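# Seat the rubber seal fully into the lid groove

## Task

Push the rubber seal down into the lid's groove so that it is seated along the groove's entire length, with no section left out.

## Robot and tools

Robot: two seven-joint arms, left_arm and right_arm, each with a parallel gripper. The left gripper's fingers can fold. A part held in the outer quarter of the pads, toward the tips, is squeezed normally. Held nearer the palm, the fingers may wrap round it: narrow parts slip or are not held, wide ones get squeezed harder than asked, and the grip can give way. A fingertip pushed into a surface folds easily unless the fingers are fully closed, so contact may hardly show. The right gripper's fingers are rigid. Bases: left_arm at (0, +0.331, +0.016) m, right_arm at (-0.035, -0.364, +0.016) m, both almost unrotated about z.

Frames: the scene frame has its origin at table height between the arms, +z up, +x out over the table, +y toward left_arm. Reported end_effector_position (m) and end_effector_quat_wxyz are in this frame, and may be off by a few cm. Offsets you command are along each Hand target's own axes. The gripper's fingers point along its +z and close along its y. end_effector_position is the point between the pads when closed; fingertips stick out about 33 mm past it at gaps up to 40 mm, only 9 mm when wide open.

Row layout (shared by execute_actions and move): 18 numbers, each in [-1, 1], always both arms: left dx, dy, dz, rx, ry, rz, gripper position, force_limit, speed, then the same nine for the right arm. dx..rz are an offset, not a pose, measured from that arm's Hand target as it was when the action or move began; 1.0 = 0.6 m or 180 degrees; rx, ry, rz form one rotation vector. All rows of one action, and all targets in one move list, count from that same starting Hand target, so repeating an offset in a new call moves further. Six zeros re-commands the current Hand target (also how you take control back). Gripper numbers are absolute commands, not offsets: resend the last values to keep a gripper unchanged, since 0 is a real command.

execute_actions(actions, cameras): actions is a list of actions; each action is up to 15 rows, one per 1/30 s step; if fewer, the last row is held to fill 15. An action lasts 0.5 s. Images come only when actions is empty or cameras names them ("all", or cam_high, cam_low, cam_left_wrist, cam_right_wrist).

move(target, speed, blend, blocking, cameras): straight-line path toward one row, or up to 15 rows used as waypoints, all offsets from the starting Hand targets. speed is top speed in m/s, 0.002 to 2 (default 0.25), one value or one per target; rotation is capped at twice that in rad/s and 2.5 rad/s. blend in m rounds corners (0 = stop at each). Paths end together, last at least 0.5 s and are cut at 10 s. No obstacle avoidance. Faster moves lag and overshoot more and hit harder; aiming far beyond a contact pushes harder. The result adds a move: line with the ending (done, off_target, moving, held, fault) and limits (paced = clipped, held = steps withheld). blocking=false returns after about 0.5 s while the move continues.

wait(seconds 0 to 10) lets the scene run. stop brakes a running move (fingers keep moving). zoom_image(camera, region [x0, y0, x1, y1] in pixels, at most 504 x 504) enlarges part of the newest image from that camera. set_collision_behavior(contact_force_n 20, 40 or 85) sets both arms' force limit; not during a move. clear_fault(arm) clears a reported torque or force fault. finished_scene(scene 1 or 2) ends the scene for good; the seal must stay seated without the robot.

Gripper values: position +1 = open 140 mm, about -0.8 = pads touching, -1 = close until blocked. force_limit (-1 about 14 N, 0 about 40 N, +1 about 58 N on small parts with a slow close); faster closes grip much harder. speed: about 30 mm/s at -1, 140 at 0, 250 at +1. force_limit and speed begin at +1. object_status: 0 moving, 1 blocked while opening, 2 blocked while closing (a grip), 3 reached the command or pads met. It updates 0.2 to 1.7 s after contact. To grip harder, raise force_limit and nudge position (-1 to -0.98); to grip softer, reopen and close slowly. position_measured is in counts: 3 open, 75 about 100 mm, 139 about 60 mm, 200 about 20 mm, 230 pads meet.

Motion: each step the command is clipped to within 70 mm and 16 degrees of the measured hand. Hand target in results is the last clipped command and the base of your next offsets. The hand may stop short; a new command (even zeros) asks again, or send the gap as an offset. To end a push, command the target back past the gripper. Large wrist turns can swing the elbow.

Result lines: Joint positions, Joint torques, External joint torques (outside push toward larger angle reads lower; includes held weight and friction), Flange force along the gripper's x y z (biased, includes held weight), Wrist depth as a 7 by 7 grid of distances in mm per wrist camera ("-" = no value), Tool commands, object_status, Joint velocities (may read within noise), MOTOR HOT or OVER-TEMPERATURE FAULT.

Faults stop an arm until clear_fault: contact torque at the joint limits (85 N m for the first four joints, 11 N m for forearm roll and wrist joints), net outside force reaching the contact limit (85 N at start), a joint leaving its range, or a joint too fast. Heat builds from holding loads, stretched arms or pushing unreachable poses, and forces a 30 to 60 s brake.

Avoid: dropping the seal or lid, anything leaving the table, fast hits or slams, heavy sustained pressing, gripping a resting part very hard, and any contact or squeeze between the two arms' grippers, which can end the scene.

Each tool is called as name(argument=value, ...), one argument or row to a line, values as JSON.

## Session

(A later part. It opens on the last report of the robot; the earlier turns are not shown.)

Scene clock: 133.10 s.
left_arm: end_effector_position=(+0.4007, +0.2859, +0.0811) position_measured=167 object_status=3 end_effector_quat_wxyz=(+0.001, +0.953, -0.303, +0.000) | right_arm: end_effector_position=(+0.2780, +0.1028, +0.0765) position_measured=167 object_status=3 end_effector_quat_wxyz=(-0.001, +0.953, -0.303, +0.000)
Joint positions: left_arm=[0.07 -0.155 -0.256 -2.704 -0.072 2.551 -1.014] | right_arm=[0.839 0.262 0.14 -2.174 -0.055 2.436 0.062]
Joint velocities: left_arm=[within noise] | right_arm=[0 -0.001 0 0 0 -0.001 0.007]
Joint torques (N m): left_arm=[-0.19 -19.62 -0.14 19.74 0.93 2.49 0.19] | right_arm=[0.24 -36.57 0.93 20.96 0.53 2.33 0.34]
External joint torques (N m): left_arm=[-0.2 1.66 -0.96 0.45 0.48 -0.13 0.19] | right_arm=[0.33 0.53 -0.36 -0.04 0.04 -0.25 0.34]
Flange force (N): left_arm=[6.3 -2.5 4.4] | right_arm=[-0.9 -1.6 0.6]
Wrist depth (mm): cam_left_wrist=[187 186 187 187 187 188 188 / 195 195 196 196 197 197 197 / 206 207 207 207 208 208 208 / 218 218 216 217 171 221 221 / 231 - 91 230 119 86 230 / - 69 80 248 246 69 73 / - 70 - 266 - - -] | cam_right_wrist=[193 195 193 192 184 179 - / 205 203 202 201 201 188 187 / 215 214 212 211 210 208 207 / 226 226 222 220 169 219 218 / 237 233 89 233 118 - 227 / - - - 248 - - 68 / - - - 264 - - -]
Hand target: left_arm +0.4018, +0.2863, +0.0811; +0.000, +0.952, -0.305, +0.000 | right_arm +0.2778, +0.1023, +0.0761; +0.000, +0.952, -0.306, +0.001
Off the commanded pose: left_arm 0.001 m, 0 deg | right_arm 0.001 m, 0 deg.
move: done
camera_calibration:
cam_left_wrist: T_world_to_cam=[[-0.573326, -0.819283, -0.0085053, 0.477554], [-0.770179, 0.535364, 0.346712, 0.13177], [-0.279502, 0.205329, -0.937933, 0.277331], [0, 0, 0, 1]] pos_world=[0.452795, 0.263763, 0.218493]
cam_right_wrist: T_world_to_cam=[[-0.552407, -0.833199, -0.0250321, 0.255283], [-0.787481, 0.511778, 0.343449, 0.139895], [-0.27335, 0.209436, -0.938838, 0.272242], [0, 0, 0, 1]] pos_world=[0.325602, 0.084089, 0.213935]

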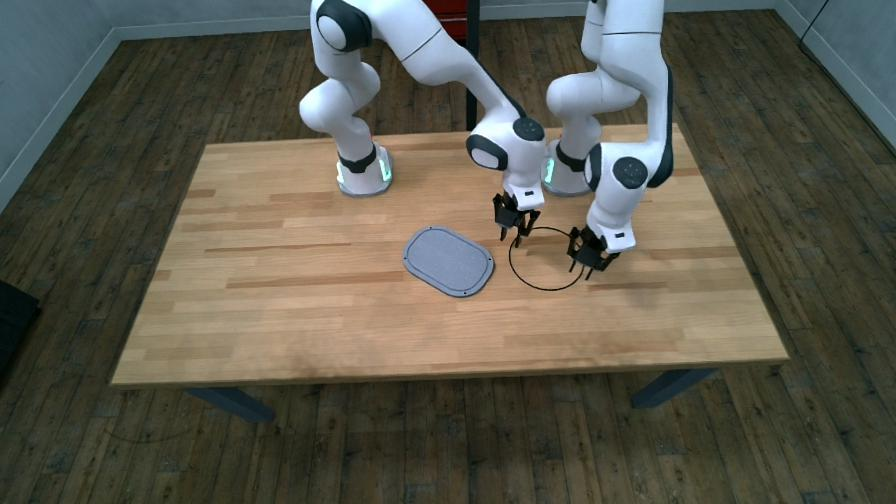

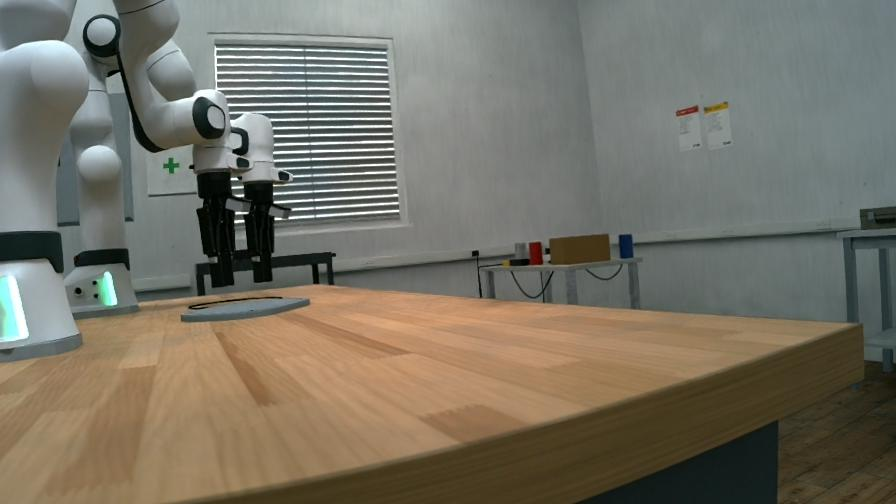

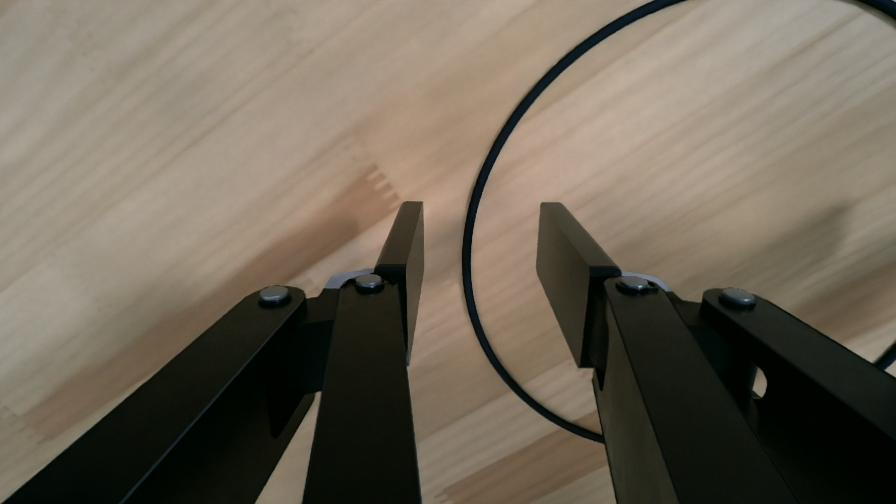

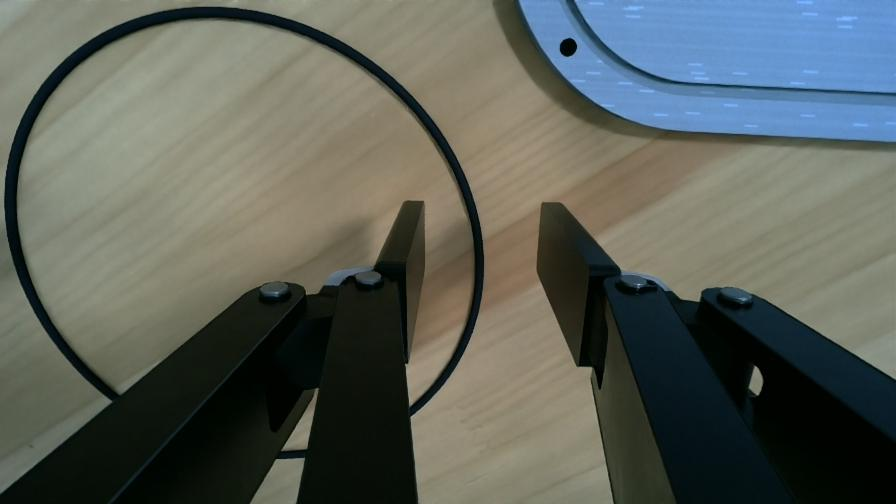

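move(
  target=[-0.02,-0.0055,0.066,0,0,0,-0.3,-1,-0.5,-0.02,0.001,0.0708,0,0,0,-0.3,-1,-0.5],
  speed=0.08,
)

move(
  target=[0,0,0,0,0,0,-1,-1,-1,0,0,0,0,0,0,-1,-1,-1],
  cameras=["all"],
)

Scene clock: 143.03 s.
left_arm: end_effector_position=(+0.3932, +0.2950, +0.0421) position_measured=167 object_status=3 end_effector_quat_wxyz=(+0.001, +0.952, -0.306, -0.001) | right_arm: end_effector_position=(+0.2670, +0.1077, +0.0333) position_measured=167 object_status=3 end_effector_quat_wxyz=(+0.002, +0.953, -0.303, -0.001)
Joint positions: left_arm=[0.088 -0.059 -0.249 -2.742 -0.035 2.682 -1.014] | right_arm=[0.874 0.348 0.124 -2.182 -0.072 2.522 0.096]
Joint velocities: left_arm=[0 -0.001 -0.001 0 0.001 0.004 0.001] | right_arm=[0.001 -0.001 -0.001 0 0.001 0.002 0.004]
Joint torques (N m): left_arm=[0.18 -20.87 -0.51 17.13 0.86 2.74 -0.07] | right_arm=[-0.28 -38.48 1.07 19.44 0.5 2.68 0.44]
External joint torques (N m): left_arm=[0.19 1.79 -0.8 -0.21 0.49 0.11 -0.07] | right_arm=[-0.26 -0.18 -0.56 -0.17 0.07 0.14 0.44]
Flange force (N): left_arm=[4.5 -1.6 7.1] | right_arm=[-0.2 1.2 0.1]
Wrist depth (mm): cam_left_wrist=[153 151 151 151 152 152 153 / 159 159 159 160 160 160 161 / 168 168 168 169 169 169 169 / 178 178 176 176 170 179 179 / 187 186 91 187 140 86 187 / - 69 80 202 202 69 73 / - 70 - 215 216 - -] | cam_right_wrist=[155 154 154 153 151 143 139 / 162 162 161 160 160 160 161 / 170 170 169 168 168 167 166 / 180 179 176 175 172 175 175 / 189 185 88 187 184 - 182 / - - - 198 197 - 68 / - - - 210 210 - -]
Hand target: left_arm +0.3939, +0.2959, +0.0415; +0.000, +0.952, -0.305, +0.000 | right_arm +0.2677, +0.1088, +0.0336; +0.000, +0.952, -0.306, +0.001
Off the commanded pose: left_arm 0.001 m, 0 deg | right_arm 0.001 m, 0 deg.
move: done

Scene clock: 144.47 s.
left_arm: end_effector_position=(+0.3935, +0.2950, +0.0422) position_measured=225 object_status=2 end_effector_quat_wxyz=(+0.001, +0.952, -0.306, -0.001) | right_arm: end_effector_position=(+0.2673, +0.1077, +0.0333) position_measured=225 object_status=0 end_effector_quat_wxyz=(+0.001, +0.953, -0.304, +0.000)
Joint positions: left_arm=[0.088 -0.059 -0.249 -2.742 -0.035 2.683 -1.014] | right_arm=[0.876 0.348 0.122 -2.182 -0.072 2.523 0.097]
Joint torques (N m): left_arm=[0.16 -20.88 -0.52 17.1 0.86 2.66 -0.07] | right_arm=[0.28 -38.34 1.17 19.38 0.48 2.64 0.29]
External joint torques (N m): left_arm=[0.16 1.68 -0.81 -0.2 0.5 0.04 -0.07] | right_arm=[0.29 -0.04 -0.45 -0.18 0.05 0.11 0.29]
Flange force (N): left_arm=[4.4 -1.5 6.5] | right_arm=[-0.7 0.8 0.4]
Wrist depth (mm): cam_left_wrist=[153 151 152 152 152 153 153 / 159 159 159 160 160 160 161 / 168 168 168 167 169 169 169 / 177 178 178 174 176 179 179 / 188 188 86 93 89 186 190 / 200 - 73 69 - 73 200 / - - - - - 70 -] | cam_right_wrist=[155 154 154 153 151 143 140 / 163 162 161 160 160 160 160 / 171 170 169 168 168 167 166 / 179 179 178 174 175 176 175 / 190 189 85 95 89 182 184 / 199 - 71 - - - 193 / - - - - - - -]
Hand target: left_arm +0.3939, +0.2959, +0.0415; +0.000, +0.952, -0.305, +0.000 | right_arm +0.2677, +0.1088, +0.0336; +0.000, +0.952, -0.306, +0.001
Off the commanded pose: left_arm 0.001 m, 0 deg | right_arm 0.001 m, 0 deg.
move: done
camera_calibration:
cam_left_wrist: T_world_to_cam=[[-0.578748, -0.815464, -0.00831802, 0.481575], [-0.766444, 0.540417, 0.34715, 0.13185], [-0.278593, 0.207288, -0.937773, 0.23594], [0, 0, 0, 1]] pos_world=[0.445498, 0.272545, 0.179492]
cam_right_wrist: T_world_to_cam=[[-0.553228, -0.832802, -0.0194607, 0.252505], [-0.786309, 0.514344, 0.3423, 0.143191], [-0.275059, 0.204672, -0.939389, 0.228783], [0, 0, 0, 1]] pos_world=[0.315214, 0.0898119, 0.170816]

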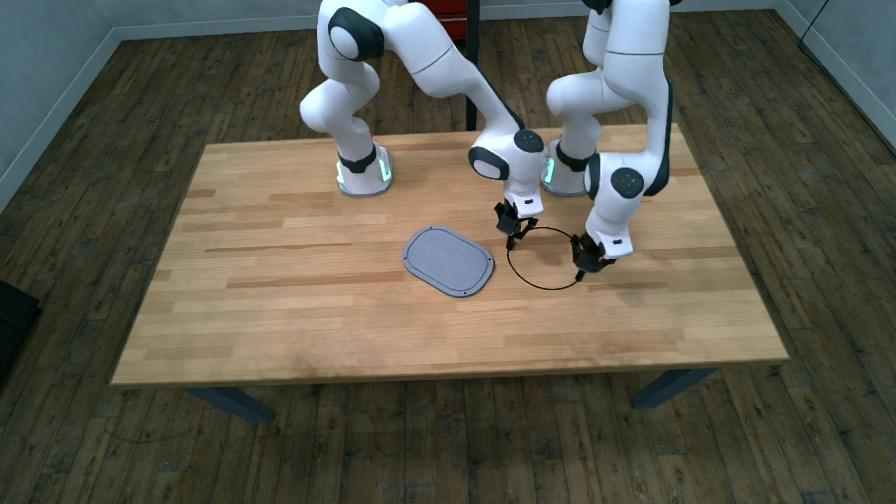

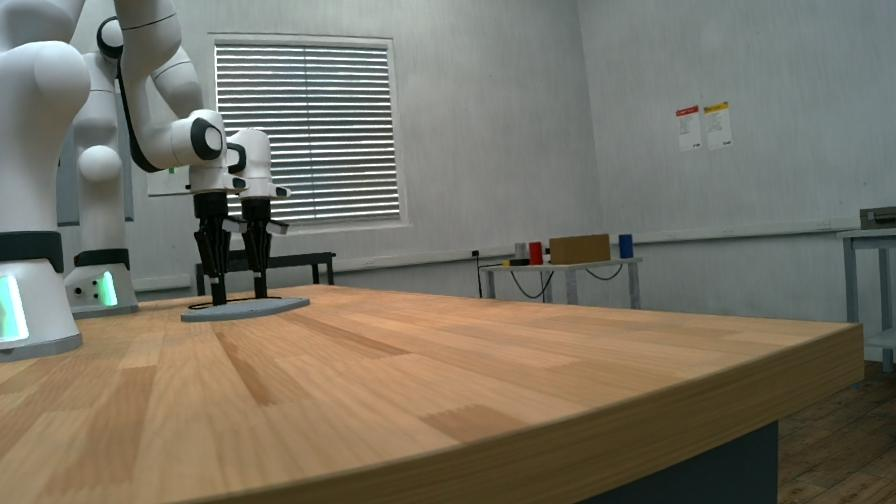

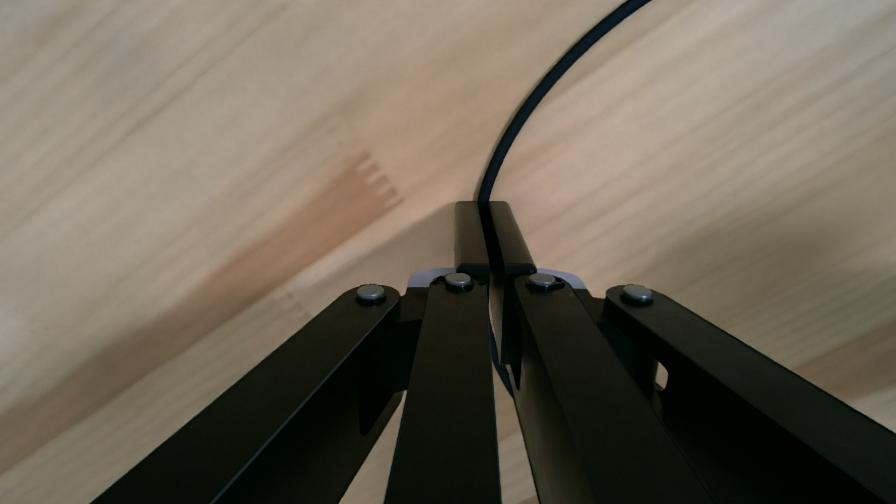

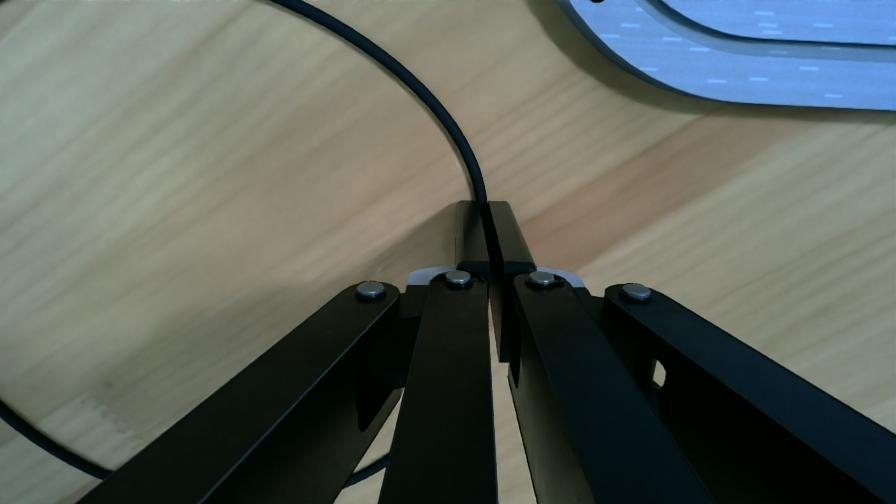

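move(
  target=[
    [0,0,-0.167,0,0,0,-1,-1,-1,0,0,-0.167,0,0,0,-1,-1,-1],
    [0.2448,0.403,-0.167,0,0,0,-1,-1,-1,0.234,0.4238,-0.167,0,0,0,-1,-1,-1],
  ],
  speed=0.15,
  blend=0.03,
  cameras=["all"],
)

Scene clock: 165.73 s.
left_arm: end_effector_position=(+0.3735, +0.0132, +0.1422) position_measured=225 object_status=2 end_effector_quat_wxyz=(+0.001, +0.952, -0.307, +0.002) | right_arm: end_effector_position=(+0.2340, -0.1789, +0.1340) position_measured=225 object_status=2 end_effector_quat_wxyz=(-0.001, +0.950, -0.312, +0.000)
Joint positions: left_arm=[-0.04 -0.062 -0.727 -2.387 -0.058 2.344 -1.608] | right_arm=[0.719 -0.553 -0.135 -2.892 -0.097 2.343 -0.263]
Joint velocities: left_arm=[-0.001 0 0.002 0.001 0.001 0.001 -0.005] | right_arm=[within noise]
Joint torques (N m): left_arm=[-0.08 -19.84 -0.33 22.75 1.14 2.33 -0.15] | right_arm=[0.11 -10.63 0.35 21.11 0.24 2.37 -0.3]
External joint torques (N m): left_arm=[0 1.35 -1.41 0.71 0.51 -0.31 -0.16] | right_arm=[0.13 -0.2 -0.56 -0.79 -0.31 -0.22 -0.3]
Flange force (N): left_arm=[9.9 2.5 3.3] | right_arm=[0.6 3.5 -0.2]
Wrist depth (mm): cam_left_wrist=[243 243 242 239 231 229 230 / 256 255 254 249 242 242 242 / 270 269 269 263 256 255 255 / 283 284 284 140 268 270 269 / 303 298 86 93 89 283 299 / 322 - 73 69 - 73 314 / - - - - - 70 -] | cam_right_wrist=[235 - - 235 241 240 239 / - - 247 241 252 251 250 / - - 258 260 265 264 263 / 279 - - 120 276 277 275 / 303 299 84 95 89 286 285 / 315 - 71 - - - 274 / - - - - - - -]
Hand target: left_arm +0.3732, +0.0138, +0.1418; +0.000, +0.952, -0.305, +0.000 | right_arm +0.2334, -0.1796, +0.1339; +0.000, +0.952, -0.306, +0.001
Off the commanded pose: left_arm 0.001 m, 0 deg | right_arm 0.001 m, 1 deg.
move: done
camera_calibration:
cam_left_wrist: T_world_to_cam=[[-0.580177, -0.81444, -0.0090687, 0.241753], [-0.767095, 0.542639, 0.342212, 0.235027], [-0.27379, 0.2055, -0.939579, 0.381065], [0, 0, 0, 1]] pos_world=[0.42488, -0.00895036, 0.279804]
cam_right_wrist: T_world_to_cam=[[-0.567428, -0.823046, -0.0249177, 0.00315373], [-0.778236, 0.526157, 0.342793, 0.230152], [-0.269024, 0.213902, -0.93908, 0.373077], [0, 0, 0, 1]] pos_world=[0.281268, -0.198302, 0.271533]

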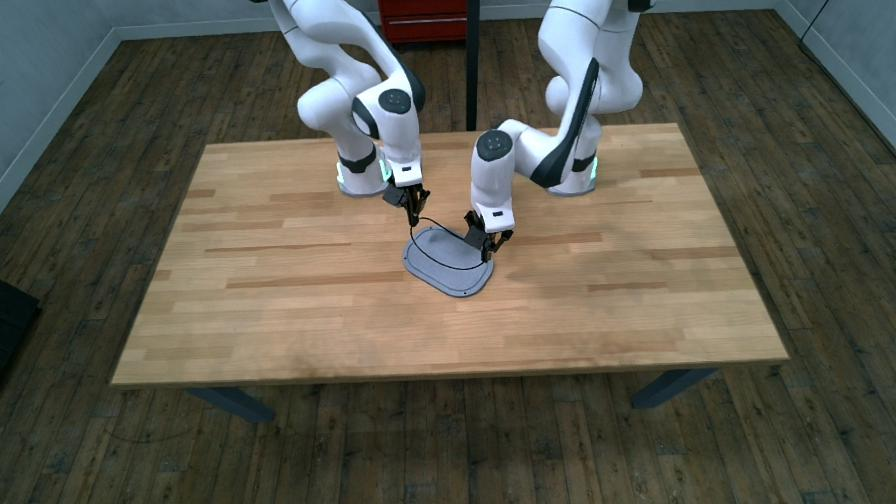

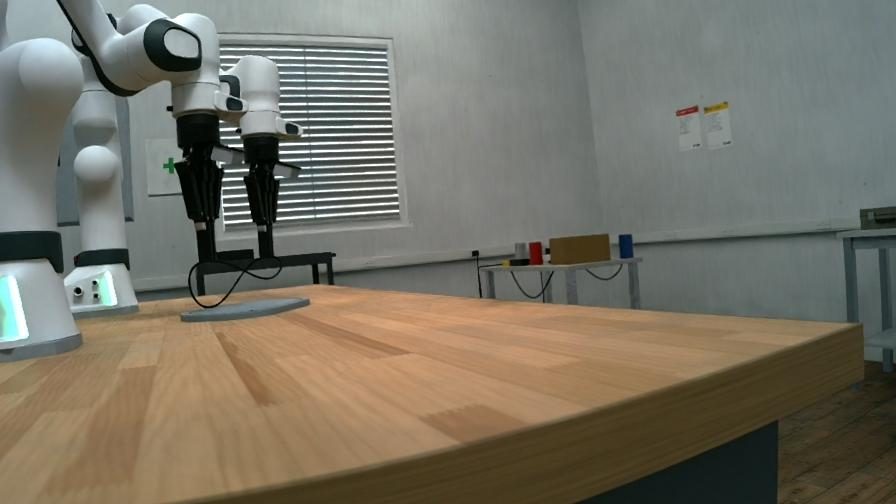

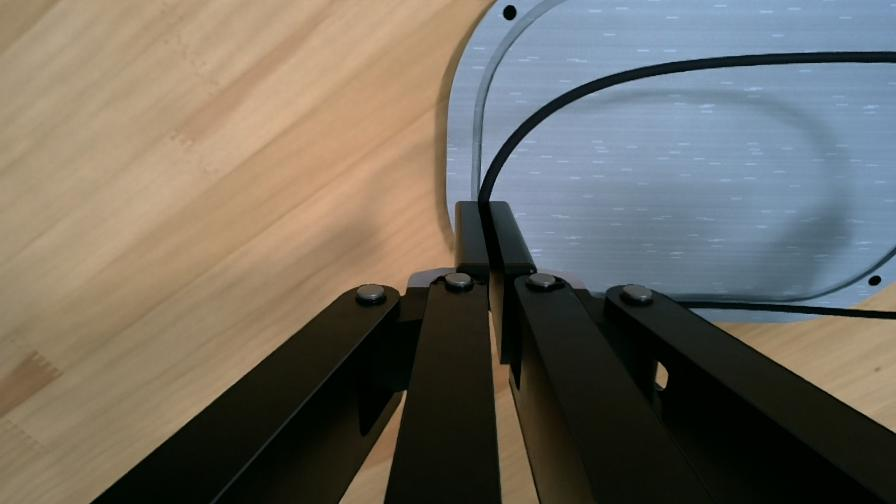

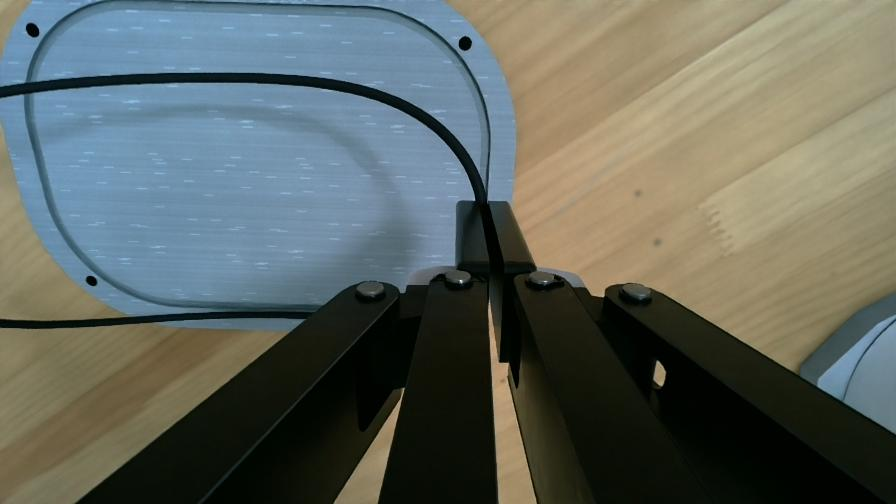

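move(
  target=[0,0.0033,0.1405,0,0,0,-1,-1,-1,0,0.0092,0.1405,0,0,0,-1,-1,-1],
  speed=0.08,
  cameras=["all"],
)

zoom_image(
  camera="cam_low",
  region=[160, 240, 340, 340],
)

Scene clock: 184.80 s.
left_arm: end_effector_position=(+0.3710, +0.0137, +0.0575) position_measured=225 object_status=2 end_effector_quat_wxyz=(-0.001, +0.952, -0.306, -0.002) | right_arm: end_effector_position=(+0.2295, -0.1849, +0.0495) position_measured=225 object_status=2 end_effector_quat_wxyz=(+0.001, +0.950, -0.311, +0.000)
Joint positions: left_arm=[-0.079 0.163 -0.677 -2.431 0.183 2.547 -1.786] | right_arm=[0.722 -0.298 -0.158 -2.973 -0.105 2.675 -0.272]
Joint velocities: left_arm=[-0.001 0 -0.001 -0.002 0.001 0.001 -0.004] | right_arm=[within noise]
Joint torques (N m): left_arm=[-0.58 -24.82 -3.69 19.32 1 2.68 -0.27] | right_arm=[0.17 -13.73 0.02 17.27 0.42 2.7 -0.3]
External joint torques (N m): left_arm=[-0.62 1.52 -0.86 -0.06 0.5 0.05 -0.27] | right_arm=[0.17 0.96 -0.56 -0.12 0.08 0.1 -0.3]
Flange force (N): left_arm=[5.6 2.8 6.3] | right_arm=[2.3 -2.6 4.6]
Wrist depth (mm): cam_left_wrist=[166 166 165 162 153 153 153 / 175 174 174 170 161 161 161 / 185 184 184 173 170 170 169 / 195 195 194 189 178 180 180 / 208 207 86 93 89 186 191 / 221 - 73 69 - 73 202 / - - - - - 70 -] | cam_right_wrist=[- 155 - 157 166 165 164 / - - - 165 174 173 173 / - 173 - 172 182 182 181 / - - 179 - 190 191 190 / - - 84 95 89 197 201 / - - 71 - - - 210 / - - - - - - -]
Hand target: left_arm +0.3720, +0.0122, +0.0575; +0.000, +0.952, -0.305, +0.000 | right_arm +0.2303, -0.1841, +0.0496; +0.000, +0.952, -0.306, +0.001
Off the commanded pose: left_arm 0.002 m, 0 deg | right_arm 0.001 m, 1 deg.
move: done
camera_calibration:
cam_left_wrist: T_world_to_cam=[[-0.579233, -0.815097, -0.0102313, 0.23957], [-0.765639, 0.539693, 0.35004, 0.260875], [-0.279795, 0.210588, -0.936679, 0.302723], [0, 0, 0, 1]] pos_world=[0.423203, -0.00926914, 0.194689]
cam_right_wrist: T_world_to_cam=[[-0.565723, -0.824349, -0.0201457, -0.00733865], [-0.778505, 0.52589, 0.342592, 0.258824], [-0.271821, 0.209496, -0.939268, 0.293673], [0, 0, 0, 1]] pos_world=[0.277171, -0.203686, 0.187018]

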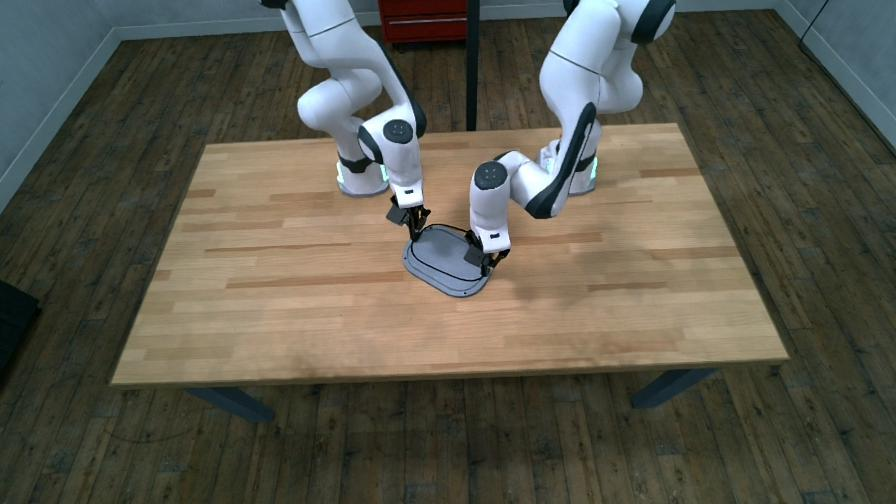

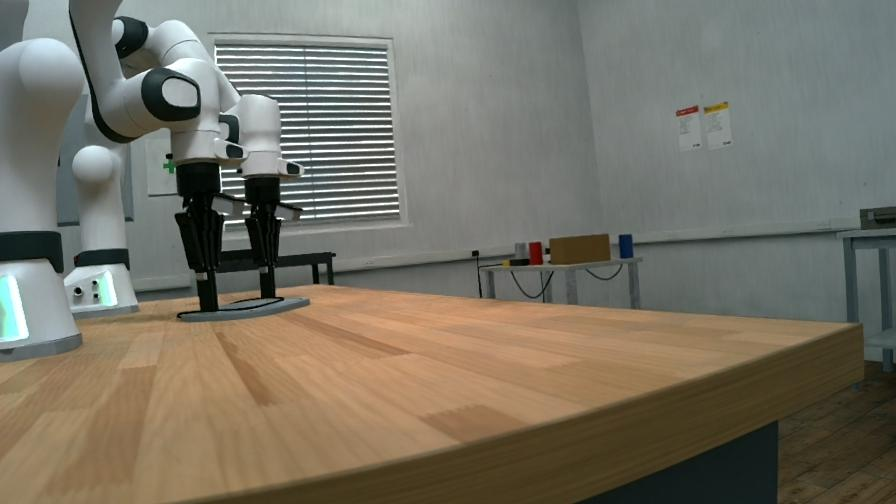

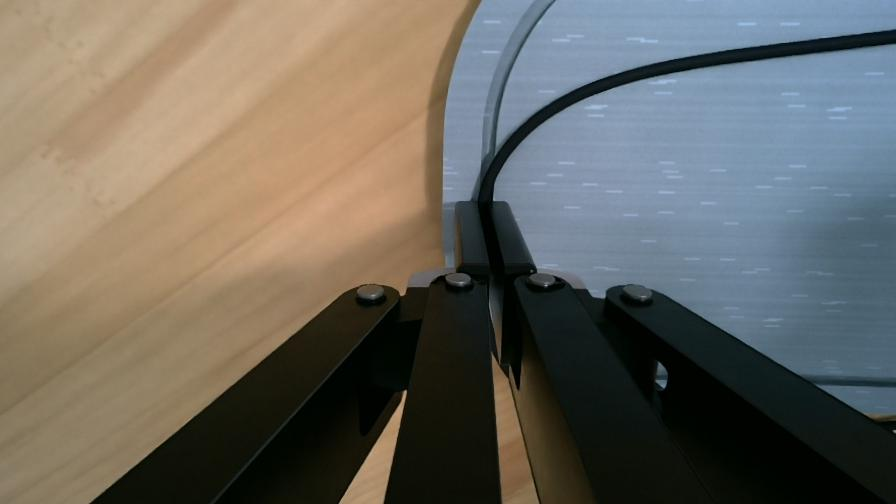

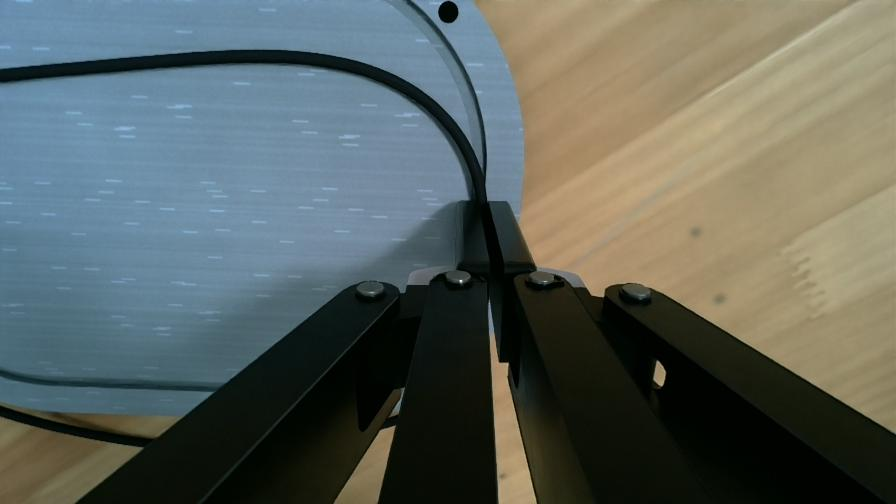

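Scaled by 2.800.

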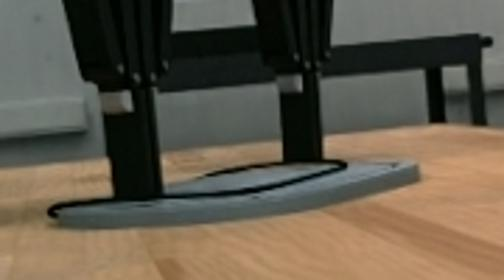

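zoom_image(
  camera="cam_left_wrist",
  region=[430, 120, 550, 230],
)

zoom_image(
  camera="cam_right_wrist",
  region=[430, 120, 550, 230],
)

Scaled by 4.200.

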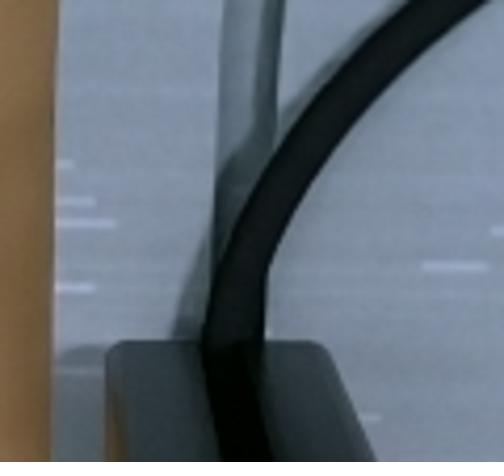

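Scaled by 4.200.

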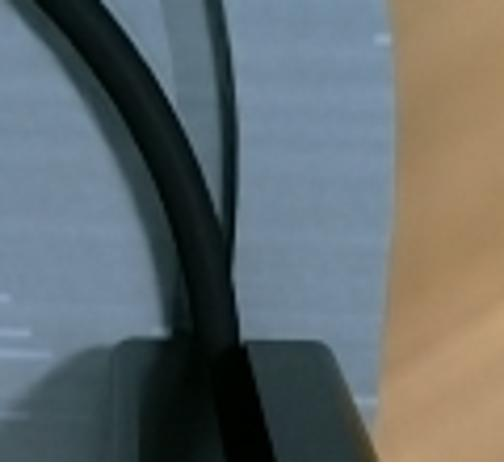

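execute_actions(
  actions=[
    [[0,0,0.0033,0,0,0,-1,-1,-1,0,-0.0025,0.0033,0,0,0,-1,-1,-1]],
    [[0,0,0.0033,0,0,0,-1,-1,-1,0,0,0.0033,0,0,0,-1,-1,-1]],
  ],
)

execute_actions(
  actions=[
    [[0,0,0.0033,0,0,0,-1,-1,-1,0,0,0.0033,0,0,0,-1,-1,-1]],
  ],
  cameras=["cam_left_wrist","cam_right_wrist"],
)

zoom_image(
  camera="cam_left_wrist",
  region=[430, 120, 550, 230],
)

zoom_image(
  camera="cam_right_wrist",
  region=[430, 120, 550, 230],
)

Scene clock: 196.93 s.
left_arm: end_effector_position=(+0.3713, +0.0134, +0.0549) position_measured=225 object_status=2 end_effector_quat_wxyz=(-0.002, +0.952, -0.306, -0.001) | right_arm: end_effector_position=(+0.2305, -0.1837, +0.0457) position_measured=225 object_status=2 end_effector_quat_wxyz=(+0.001, +0.951, -0.310, +0.000)
Joint positions: left_arm=[-0.084 0.171 -0.672 -2.431 0.196 2.553 -1.797] | right_arm=[0.727 -0.277 -0.161 -2.97 -0.105 2.692 -0.273]
Joint torques (N m): left_arm=[-0.25 -23.01 -3.25 19.05 1.19 3.51 -0.16] | right_arm=[0.12 -14.19 -0.09 16.83 0.39 2.76 -0.32]
External joint torques (N m): left_arm=[-0.28 3.56 -0.3 -0.21 0.69 0.89 -0.16] | right_arm=[0.11 0.87 -0.65 -0.18 0.06 0.18 -0.32]
External joint torques at the end of the 1st action: left_arm=[-0.44 1.6 -0.8 -0.05 0.43 0.11 -0.15] | right_arm=[0.2 1.04 -0.67 -0.01 0.07 0.14 -0.32]
Flange force (N): left_arm=[10.4 2.3 14.9] | right_arm=[2.4 -2.0 4.7]
Flange force at the end of the 1st action (N): left_arm=[5.2 2.2 6.0] | right_arm=[2.6 -3.2 5.2]
Wrist depth (mm): cam_left_wrist=[164 164 162 161 151 150 149 / 173 172 171 164 157 158 158 / 182 182 181 170 167 167 164 / 193 192 192 187 176 177 176 / 205 204 86 93 89 183 187 / 219 - 73 69 - 73 199 / - - - - - 71 -] | cam_right_wrist=[- - - 153 163 161 161 / - - - - 170 170 169 / - - - 167 179 178 177 / - 181 - 126 186 187 186 / - - 84 95 89 194 197 / - - 71 - - - 205 / - - - - - - -]
Hand target: left_arm +0.3720, +0.0122, +0.0535; +0.000, +0.952, -0.305, +0.000 | right_arm +0.2312, -0.1829, +0.0457; +0.000, +0.952, -0.306, +0.001
Off the commanded pose: left_arm 0.002 m, 0 deg | right_arm 0.001 m, 0 deg.

Scene clock: 197.63 s.
left_arm: end_effector_position=(+0.3713, +0.0132, +0.0546) position_measured=225 object_status=2 end_effector_quat_wxyz=(-0.003, +0.952, -0.307, +0.000) | right_arm: end_effector_position=(+0.2305, -0.1838, +0.0446) position_measured=225 object_status=2 end_effector_quat_wxyz=(+0.001, +0.951, -0.310, +0.000)
Joint positions: left_arm=[-0.086 0.172 -0.671 -2.43 0.203 2.553 -1.802] | right_arm=[0.729 -0.273 -0.162 -2.969 -0.105 2.696 -0.273]
Joint torques (N m): left_arm=[0.24 -20.44 -2.41 18.42 1.38 3.97 -0.25] | right_arm=[0.24 -11.79 -0.06 16.39 0.37 3.66 -0.21]
External joint torques (N m): left_arm=[0.24 6.06 0.58 -0.69 0.9 1.37 -0.25] | right_arm=[0.23 3.41 -0.63 -0.57 0.04 1.07 -0.21]
Flange force (N): left_arm=[16.4 2.1 24.9] | right_arm=[4.1 -8.7 19.0]
Wrist depth (mm): cam_left_wrist=[164 163 162 160 151 150 148 / 172 172 171 167 158 158 157 / 182 181 181 170 167 166 166 / 193 192 192 187 175 177 175 / 205 204 86 93 89 182 187 / 218 - 73 69 - 73 196 / - - - - - 71 -] | cam_right_wrist=[- 150 149 151 161 161 160 / - - - - 169 168 168 / - 169 166 - 177 177 176 / - - - 120 185 186 185 / - - 84 95 89 192 196 / - - 71 - - - 204 / - - - - - - -]
Hand target: left_arm +0.3720, +0.0122, +0.0515; +0.000, +0.952, -0.305, +0.000 | right_arm +0.2312, -0.1829, +0.0437; +0.000, +0.952, -0.306, +0.001
Off the commanded pose: left_arm 0.003 m, 0 deg | right_arm 0.001 m, 0 deg.
camera_calibration:
cam_left_wrist: T_world_to_cam=[[-0.580179, -0.814346, -0.015262, 0.239904], [-0.766415, 0.539496, 0.348644, 0.262751], [-0.275683, 0.213973, -0.937131, 0.298618], [0, 0, 0, 1]] pos_world=[0.422887, -0.0102847, 0.191899]
cam_right_wrist: T_world_to_cam=[[-0.563815, -0.82567, -0.0195291, -0.00665912], [-0.779708, 0.524335, 0.34224, 0.260787], [-0.272337, 0.208187, -0.93941, 0.288902], [0, 0, 0, 1]] pos_world=[0.278262, -0.202384, 0.182016]
Images, in order (width x height): cam_left_wrist 896x504, cam_right_wrist 896x504.

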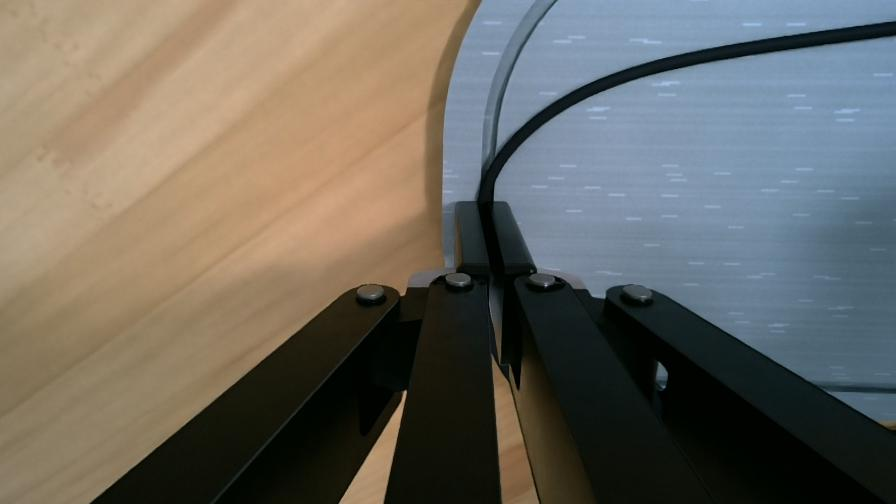

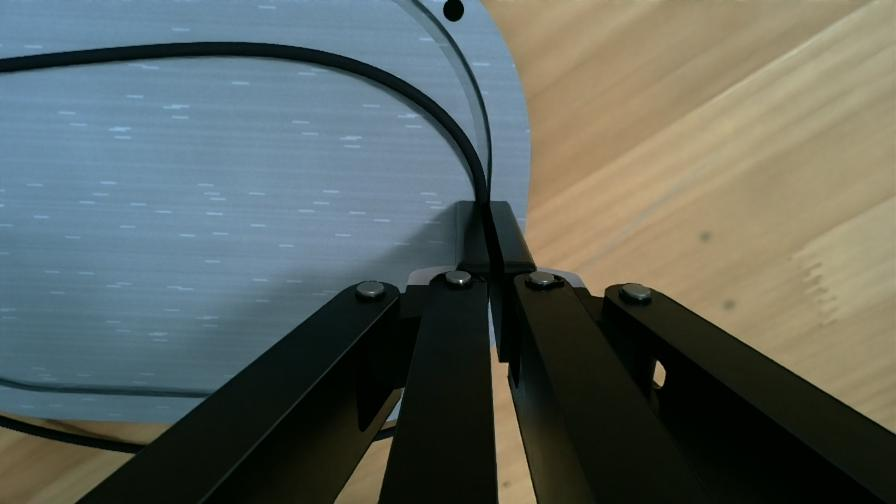

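Scaled by 4.200.

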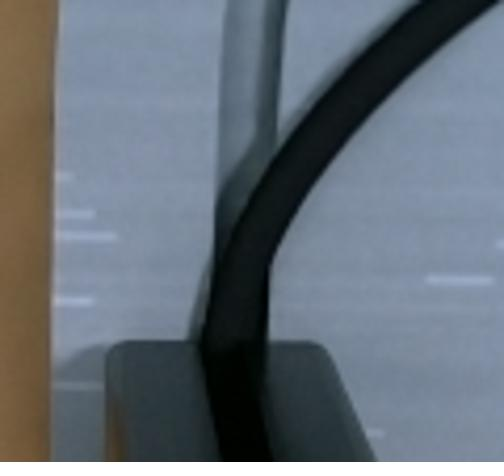

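Scaled by 4.200.

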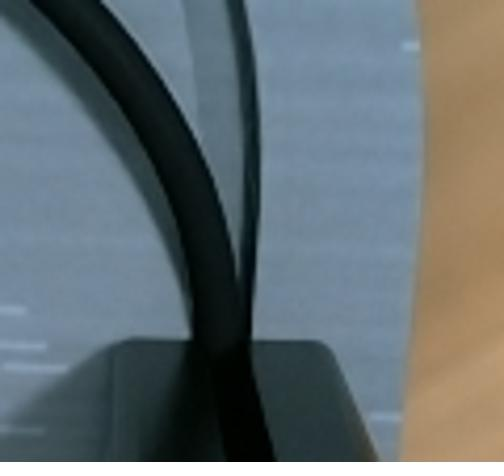

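execute_actions(
  actions=[
    [[0,0,0.0025,0,0,0,-1,-1,-1,0,0,0.0033,0,0,0,-1,-1,-1]],
    [[0,0,0.0017,0,0,0,-1,-1,-1,0,0,0.0033,0,0,0,-1,-1,-1]],
  ],
  cameras=["cam_left_wrist","cam_right_wrist"],
)

zoom_image(
  camera="cam_left_wrist",
  region=[430, 120, 550, 230],
)

zoom_image(
  camera="cam_right_wrist",
  region=[430, 120, 550, 230],
)

Scene clock: 207.97 s.
left_arm: end_effector_position=(+0.3711, +0.0122, +0.0536) position_measured=225 object_status=2 end_effector_quat_wxyz=(-0.004, +0.952, -0.307, +0.000) | right_arm: end_effector_position=(+0.2307, -0.1837, +0.0445) position_measured=225 object_status=2 end_effector_quat_wxyz=(+0.002, +0.951, -0.310, -0.001)
Joint positions: left_arm=[-0.089 0.176 -0.67 -2.429 0.211 2.556 -1.809] | right_arm=[0.731 -0.271 -0.165 -2.968 -0.105 2.695 -0.274]
Joint torques (N m): left_arm=[0.93 -18.73 -1.37 17.93 1.71 4.92 -0.18] | right_arm=[0.51 -3.63 -0.08 14.96 0.26 6.56 -0.26]
External joint torques (N m): left_arm=[0.82 7.89 1.59 -1.26 1.23 2.3 -0.18] | right_arm=[0.55 11.61 -0.62 -2.04 -0.07 3.98 -0.26]
External joint torques at the end of the 1st action: left_arm=[0.78 6.31 1.35 -0.31 1.1 1.99 -0.14] | right_arm=[0.25 7.6 -0.69 -1.05 0.01 2.65 -0.22]
Flange force (N): left_arm=[19.5 1.1 34.1] | right_arm=[10.5 -29.5 65.4]
Flange force at the end of the 1st action (N): left_arm=[18.1 0.9 28.0] | right_arm=[7.9 -20.0 43.1]
Wrist depth (mm): cam_left_wrist=[164 163 162 159 150 149 147 / 173 171 170 164 157 156 156 / 182 181 180 168 166 166 165 / 192 192 190 185 174 175 174 / 204 203 86 93 89 181 184 / 218 - 73 69 - 73 194 / - - - - - 71 -] | cam_right_wrist=[- - - 152 161 161 160 / - - - 158 169 168 168 / - - - 168 177 177 176 / - - - 121 185 186 186 / - - 84 95 89 193 196 / - - 71 - - - 204 / - - - - - - -]
Hand target: left_arm +0.3720, +0.0122, +0.0490; +0.000, +0.952, -0.305, +0.000 | right_arm +0.2312, -0.1829, +0.0397; +0.000, +0.952, -0.306, +0.001
Off the commanded pose: left_arm 0.005 m, 1 deg | right_arm 0.005 m, 0 deg.
camera_calibration:
cam_left_wrist: T_world_to_cam=[[-0.581592, -0.813307, -0.0168359, 0.239581], [-0.766019, 0.540576, 0.34784, 0.263402], [-0.2738, 0.215198, -0.937403, 0.297196], [0, 0, 0, 1]] pos_world=[0.422481, -0.0114922, 0.191003]
cam_right_wrist: T_world_to_cam=[[-0.563833, -0.825674, -0.0188425, -0.0064444], [-0.779351, 0.524373, 0.342993, 0.260725], [-0.27332, 0.208076, -0.939149, 0.289053], [0, 0, 0, 1]] pos_world=[0.278567, -0.202183, 0.181916]
Images, in order (width x height): cam_left_wrist 896x504, cam_right_wrist 896x504.

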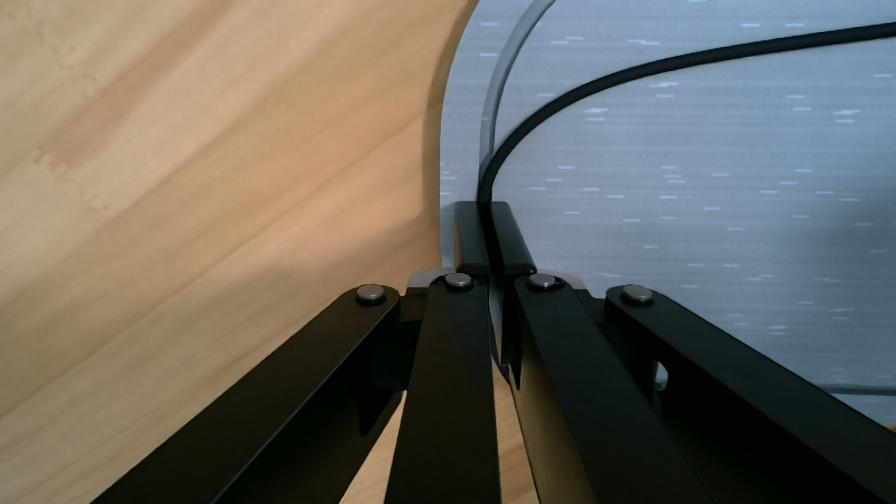

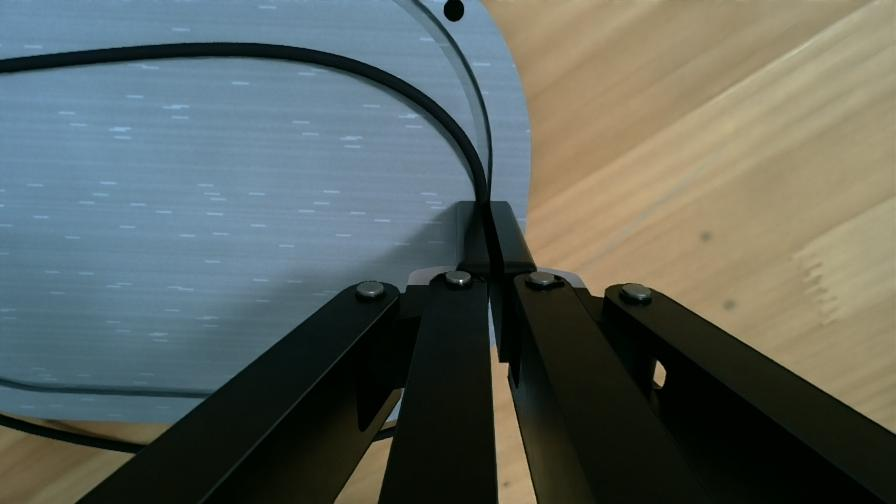

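Scaled by 4.200.

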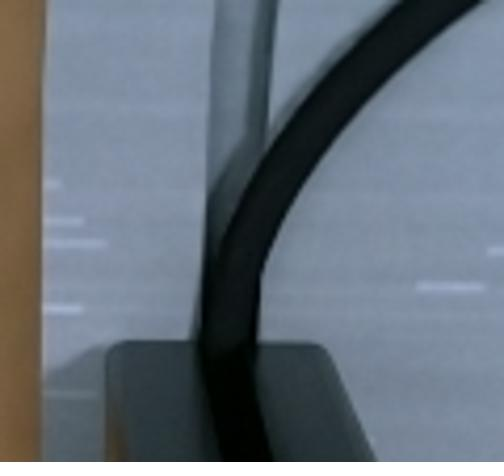

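Scaled by 4.200.

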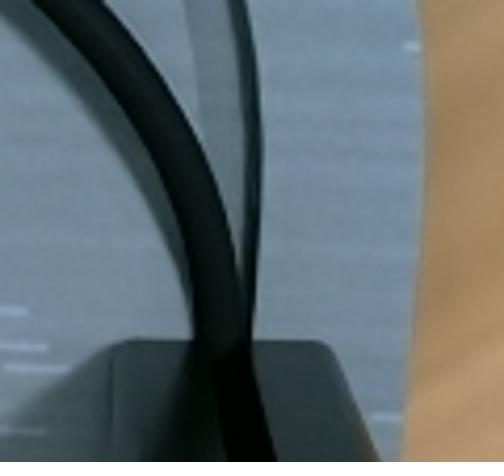

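execute_actions(
  actions=[
    [[0,0,-0.0067,0,0,0,-1,-1,-1,0,0,-0.0075,0,0,0,-1,-1,-1]],
    [[0,0,0,0,0,0,-0.6,-1,-1,0,0,0,0,0,0,-0.6,-1,-1]],
    [[0,0,0,0,0,0,-0.6,-1,-1,0,0,0,0,0,0,-0.6,-1,-1]],
  ],
  cameras=["cam_left_wrist","cam_right_wrist"],
)

zoom_image(
  camera="cam_left_wrist",
  region=[410, 120, 570, 280],
)

zoom_image(
  camera="cam_right_wrist",
  region=[410, 120, 570, 280],
)

Scene clock: 214.50 s.
left_arm: end_effector_position=(+0.3717, +0.0125, +0.0538) position_measured=205 object_status=3 end_effector_quat_wxyz=(-0.002, +0.953, -0.304, +0.000) | right_arm: end_effector_position=(+0.2299, -0.1847, +0.0446) position_measured=205 object_status=3 end_effector_quat_wxyz=(+0.003, +0.951, -0.310, -0.002)
Joint positions: left_arm=[-0.085 0.176 -0.671 -2.429 0.204 2.557 -1.807] | right_arm=[0.731 -0.274 -0.167 -2.969 -0.105 2.69 -0.274]
Joint torques (N m): left_arm=[0.18 -25.04 -4.29 19 0.31 2.65 0.19] | right_arm=[1.36 -12.28 1.05 16.57 0.61 4.37 -0.16]
External joint torques (N m): left_arm=[0.11 1.58 -1.29 -0.16 -0.18 0.04 0.19] | right_arm=[1.37 2.89 0.47 -0.43 0.29 1.8 -0.16]
External joint torques at the end of the 1st action: left_arm=[0.68 1.67 -0.66 -0.3 -0.24 0.23 0.17] | right_arm=[0.24 1.73 -0.03 -0.85 0.13 0.79 -0.16]
External joint torques at the end of the 2nd action: left_arm=[0.09 1.63 -1.32 -0.14 -0.19 0.04 0.16] | right_arm=[1.34 2.87 1.29 -0.18 0.34 2.18 -0.2]
Flange force (N): left_arm=[1.7 0.5 1.5] | right_arm=[0.0 -9.8 20.1]
Flange force at the end of the 1st action (N): left_arm=[1.2 -0.7 2.4] | right_arm=[0.9 -3.2 10.8]
Flange force at the end of the 2nd action (N): left_arm=[1.9 0.7 1.7] | right_arm=[-1.1 -10.8 21.4]
Wrist depth (mm): cam_left_wrist=[163 163 162 160 150 149 149 / 172 171 170 164 157 157 157 / 181 181 180 171 166 165 166 / 192 191 190 177 174 175 175 / 203 201 86 97 91 95 185 / 214 - - 73 - 73 192 / - - 70 - - - -] | cam_right_wrist=[- 150 - 152 161 161 160 / - - - - 169 168 168 / - 167 - 166 177 177 176 / - 177 - 125 185 186 186 / - - 89 - 95 82 196 / - - 78 210 - 74 203 / - - - - - - -]
Hand target: left_arm +0.3720, +0.0122, +0.0530; +0.000, +0.952, -0.305, +0.000 | right_arm +0.2312, -0.1829, +0.0442; +0.000, +0.952, -0.306, +0.001
Off the commanded pose: left_arm 0.001 m, 0 deg | right_arm 0.002 m, 1 deg.
camera_calibration:
cam_left_wrist: T_world_to_cam=[[-0.576545, -0.816964, -0.0128426, 0.23815], [-0.768707, 0.537028, 0.347406, 0.26468], [-0.276922, 0.210168, -0.937627, 0.298724], [0, 0, 0, 1]] pos_world=[0.423489, -0.0103627, 0.191198]
cam_right_wrist: T_world_to_cam=[[-0.565052, -0.824891, -0.0164633, -0.00744732], [-0.777735, 0.525877, 0.344357, 0.260348], [-0.275399, 0.207384, -0.938694, 0.289431], [0, 0, 0, 1]] pos_world=[0.277983, -0.203078, 0.181912]
Images, in order (width x height): cam_left_wrist 896x504, cam_right_wrist 896x504.

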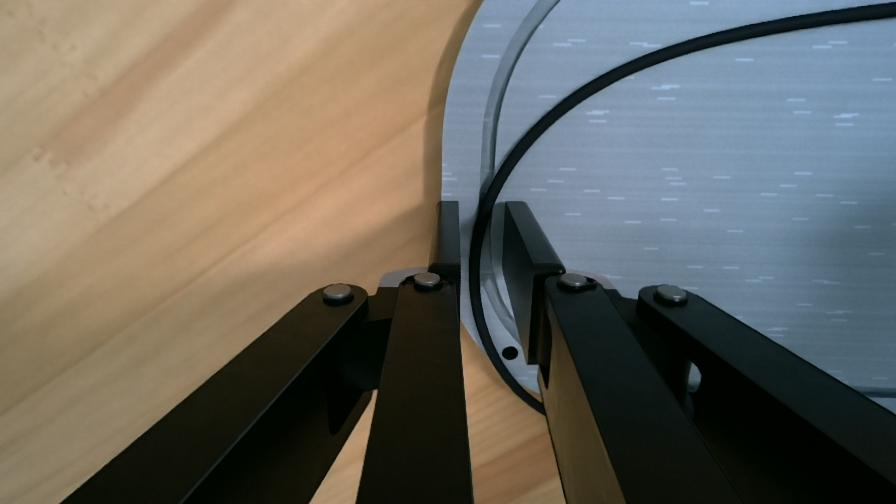

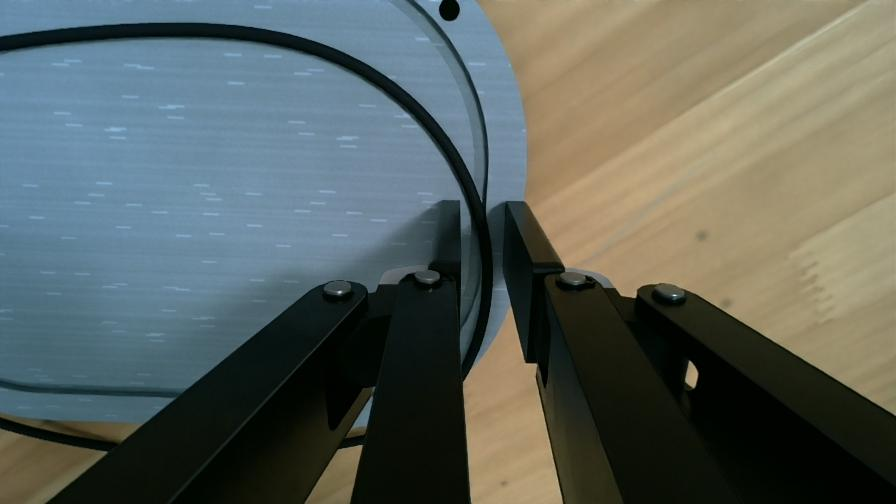

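Scaled by 3.150.

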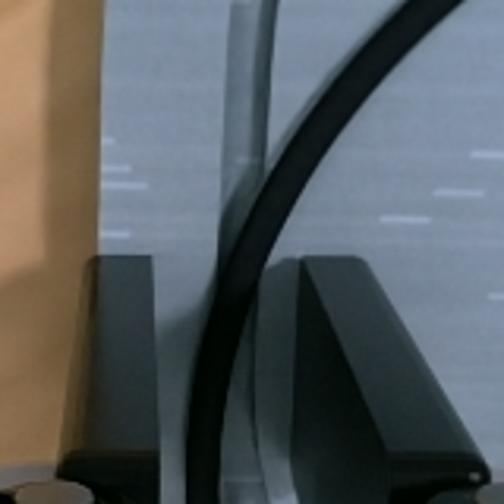

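Scaled by 3.150.

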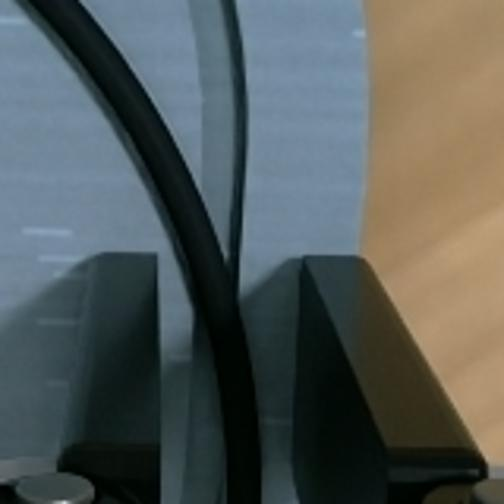

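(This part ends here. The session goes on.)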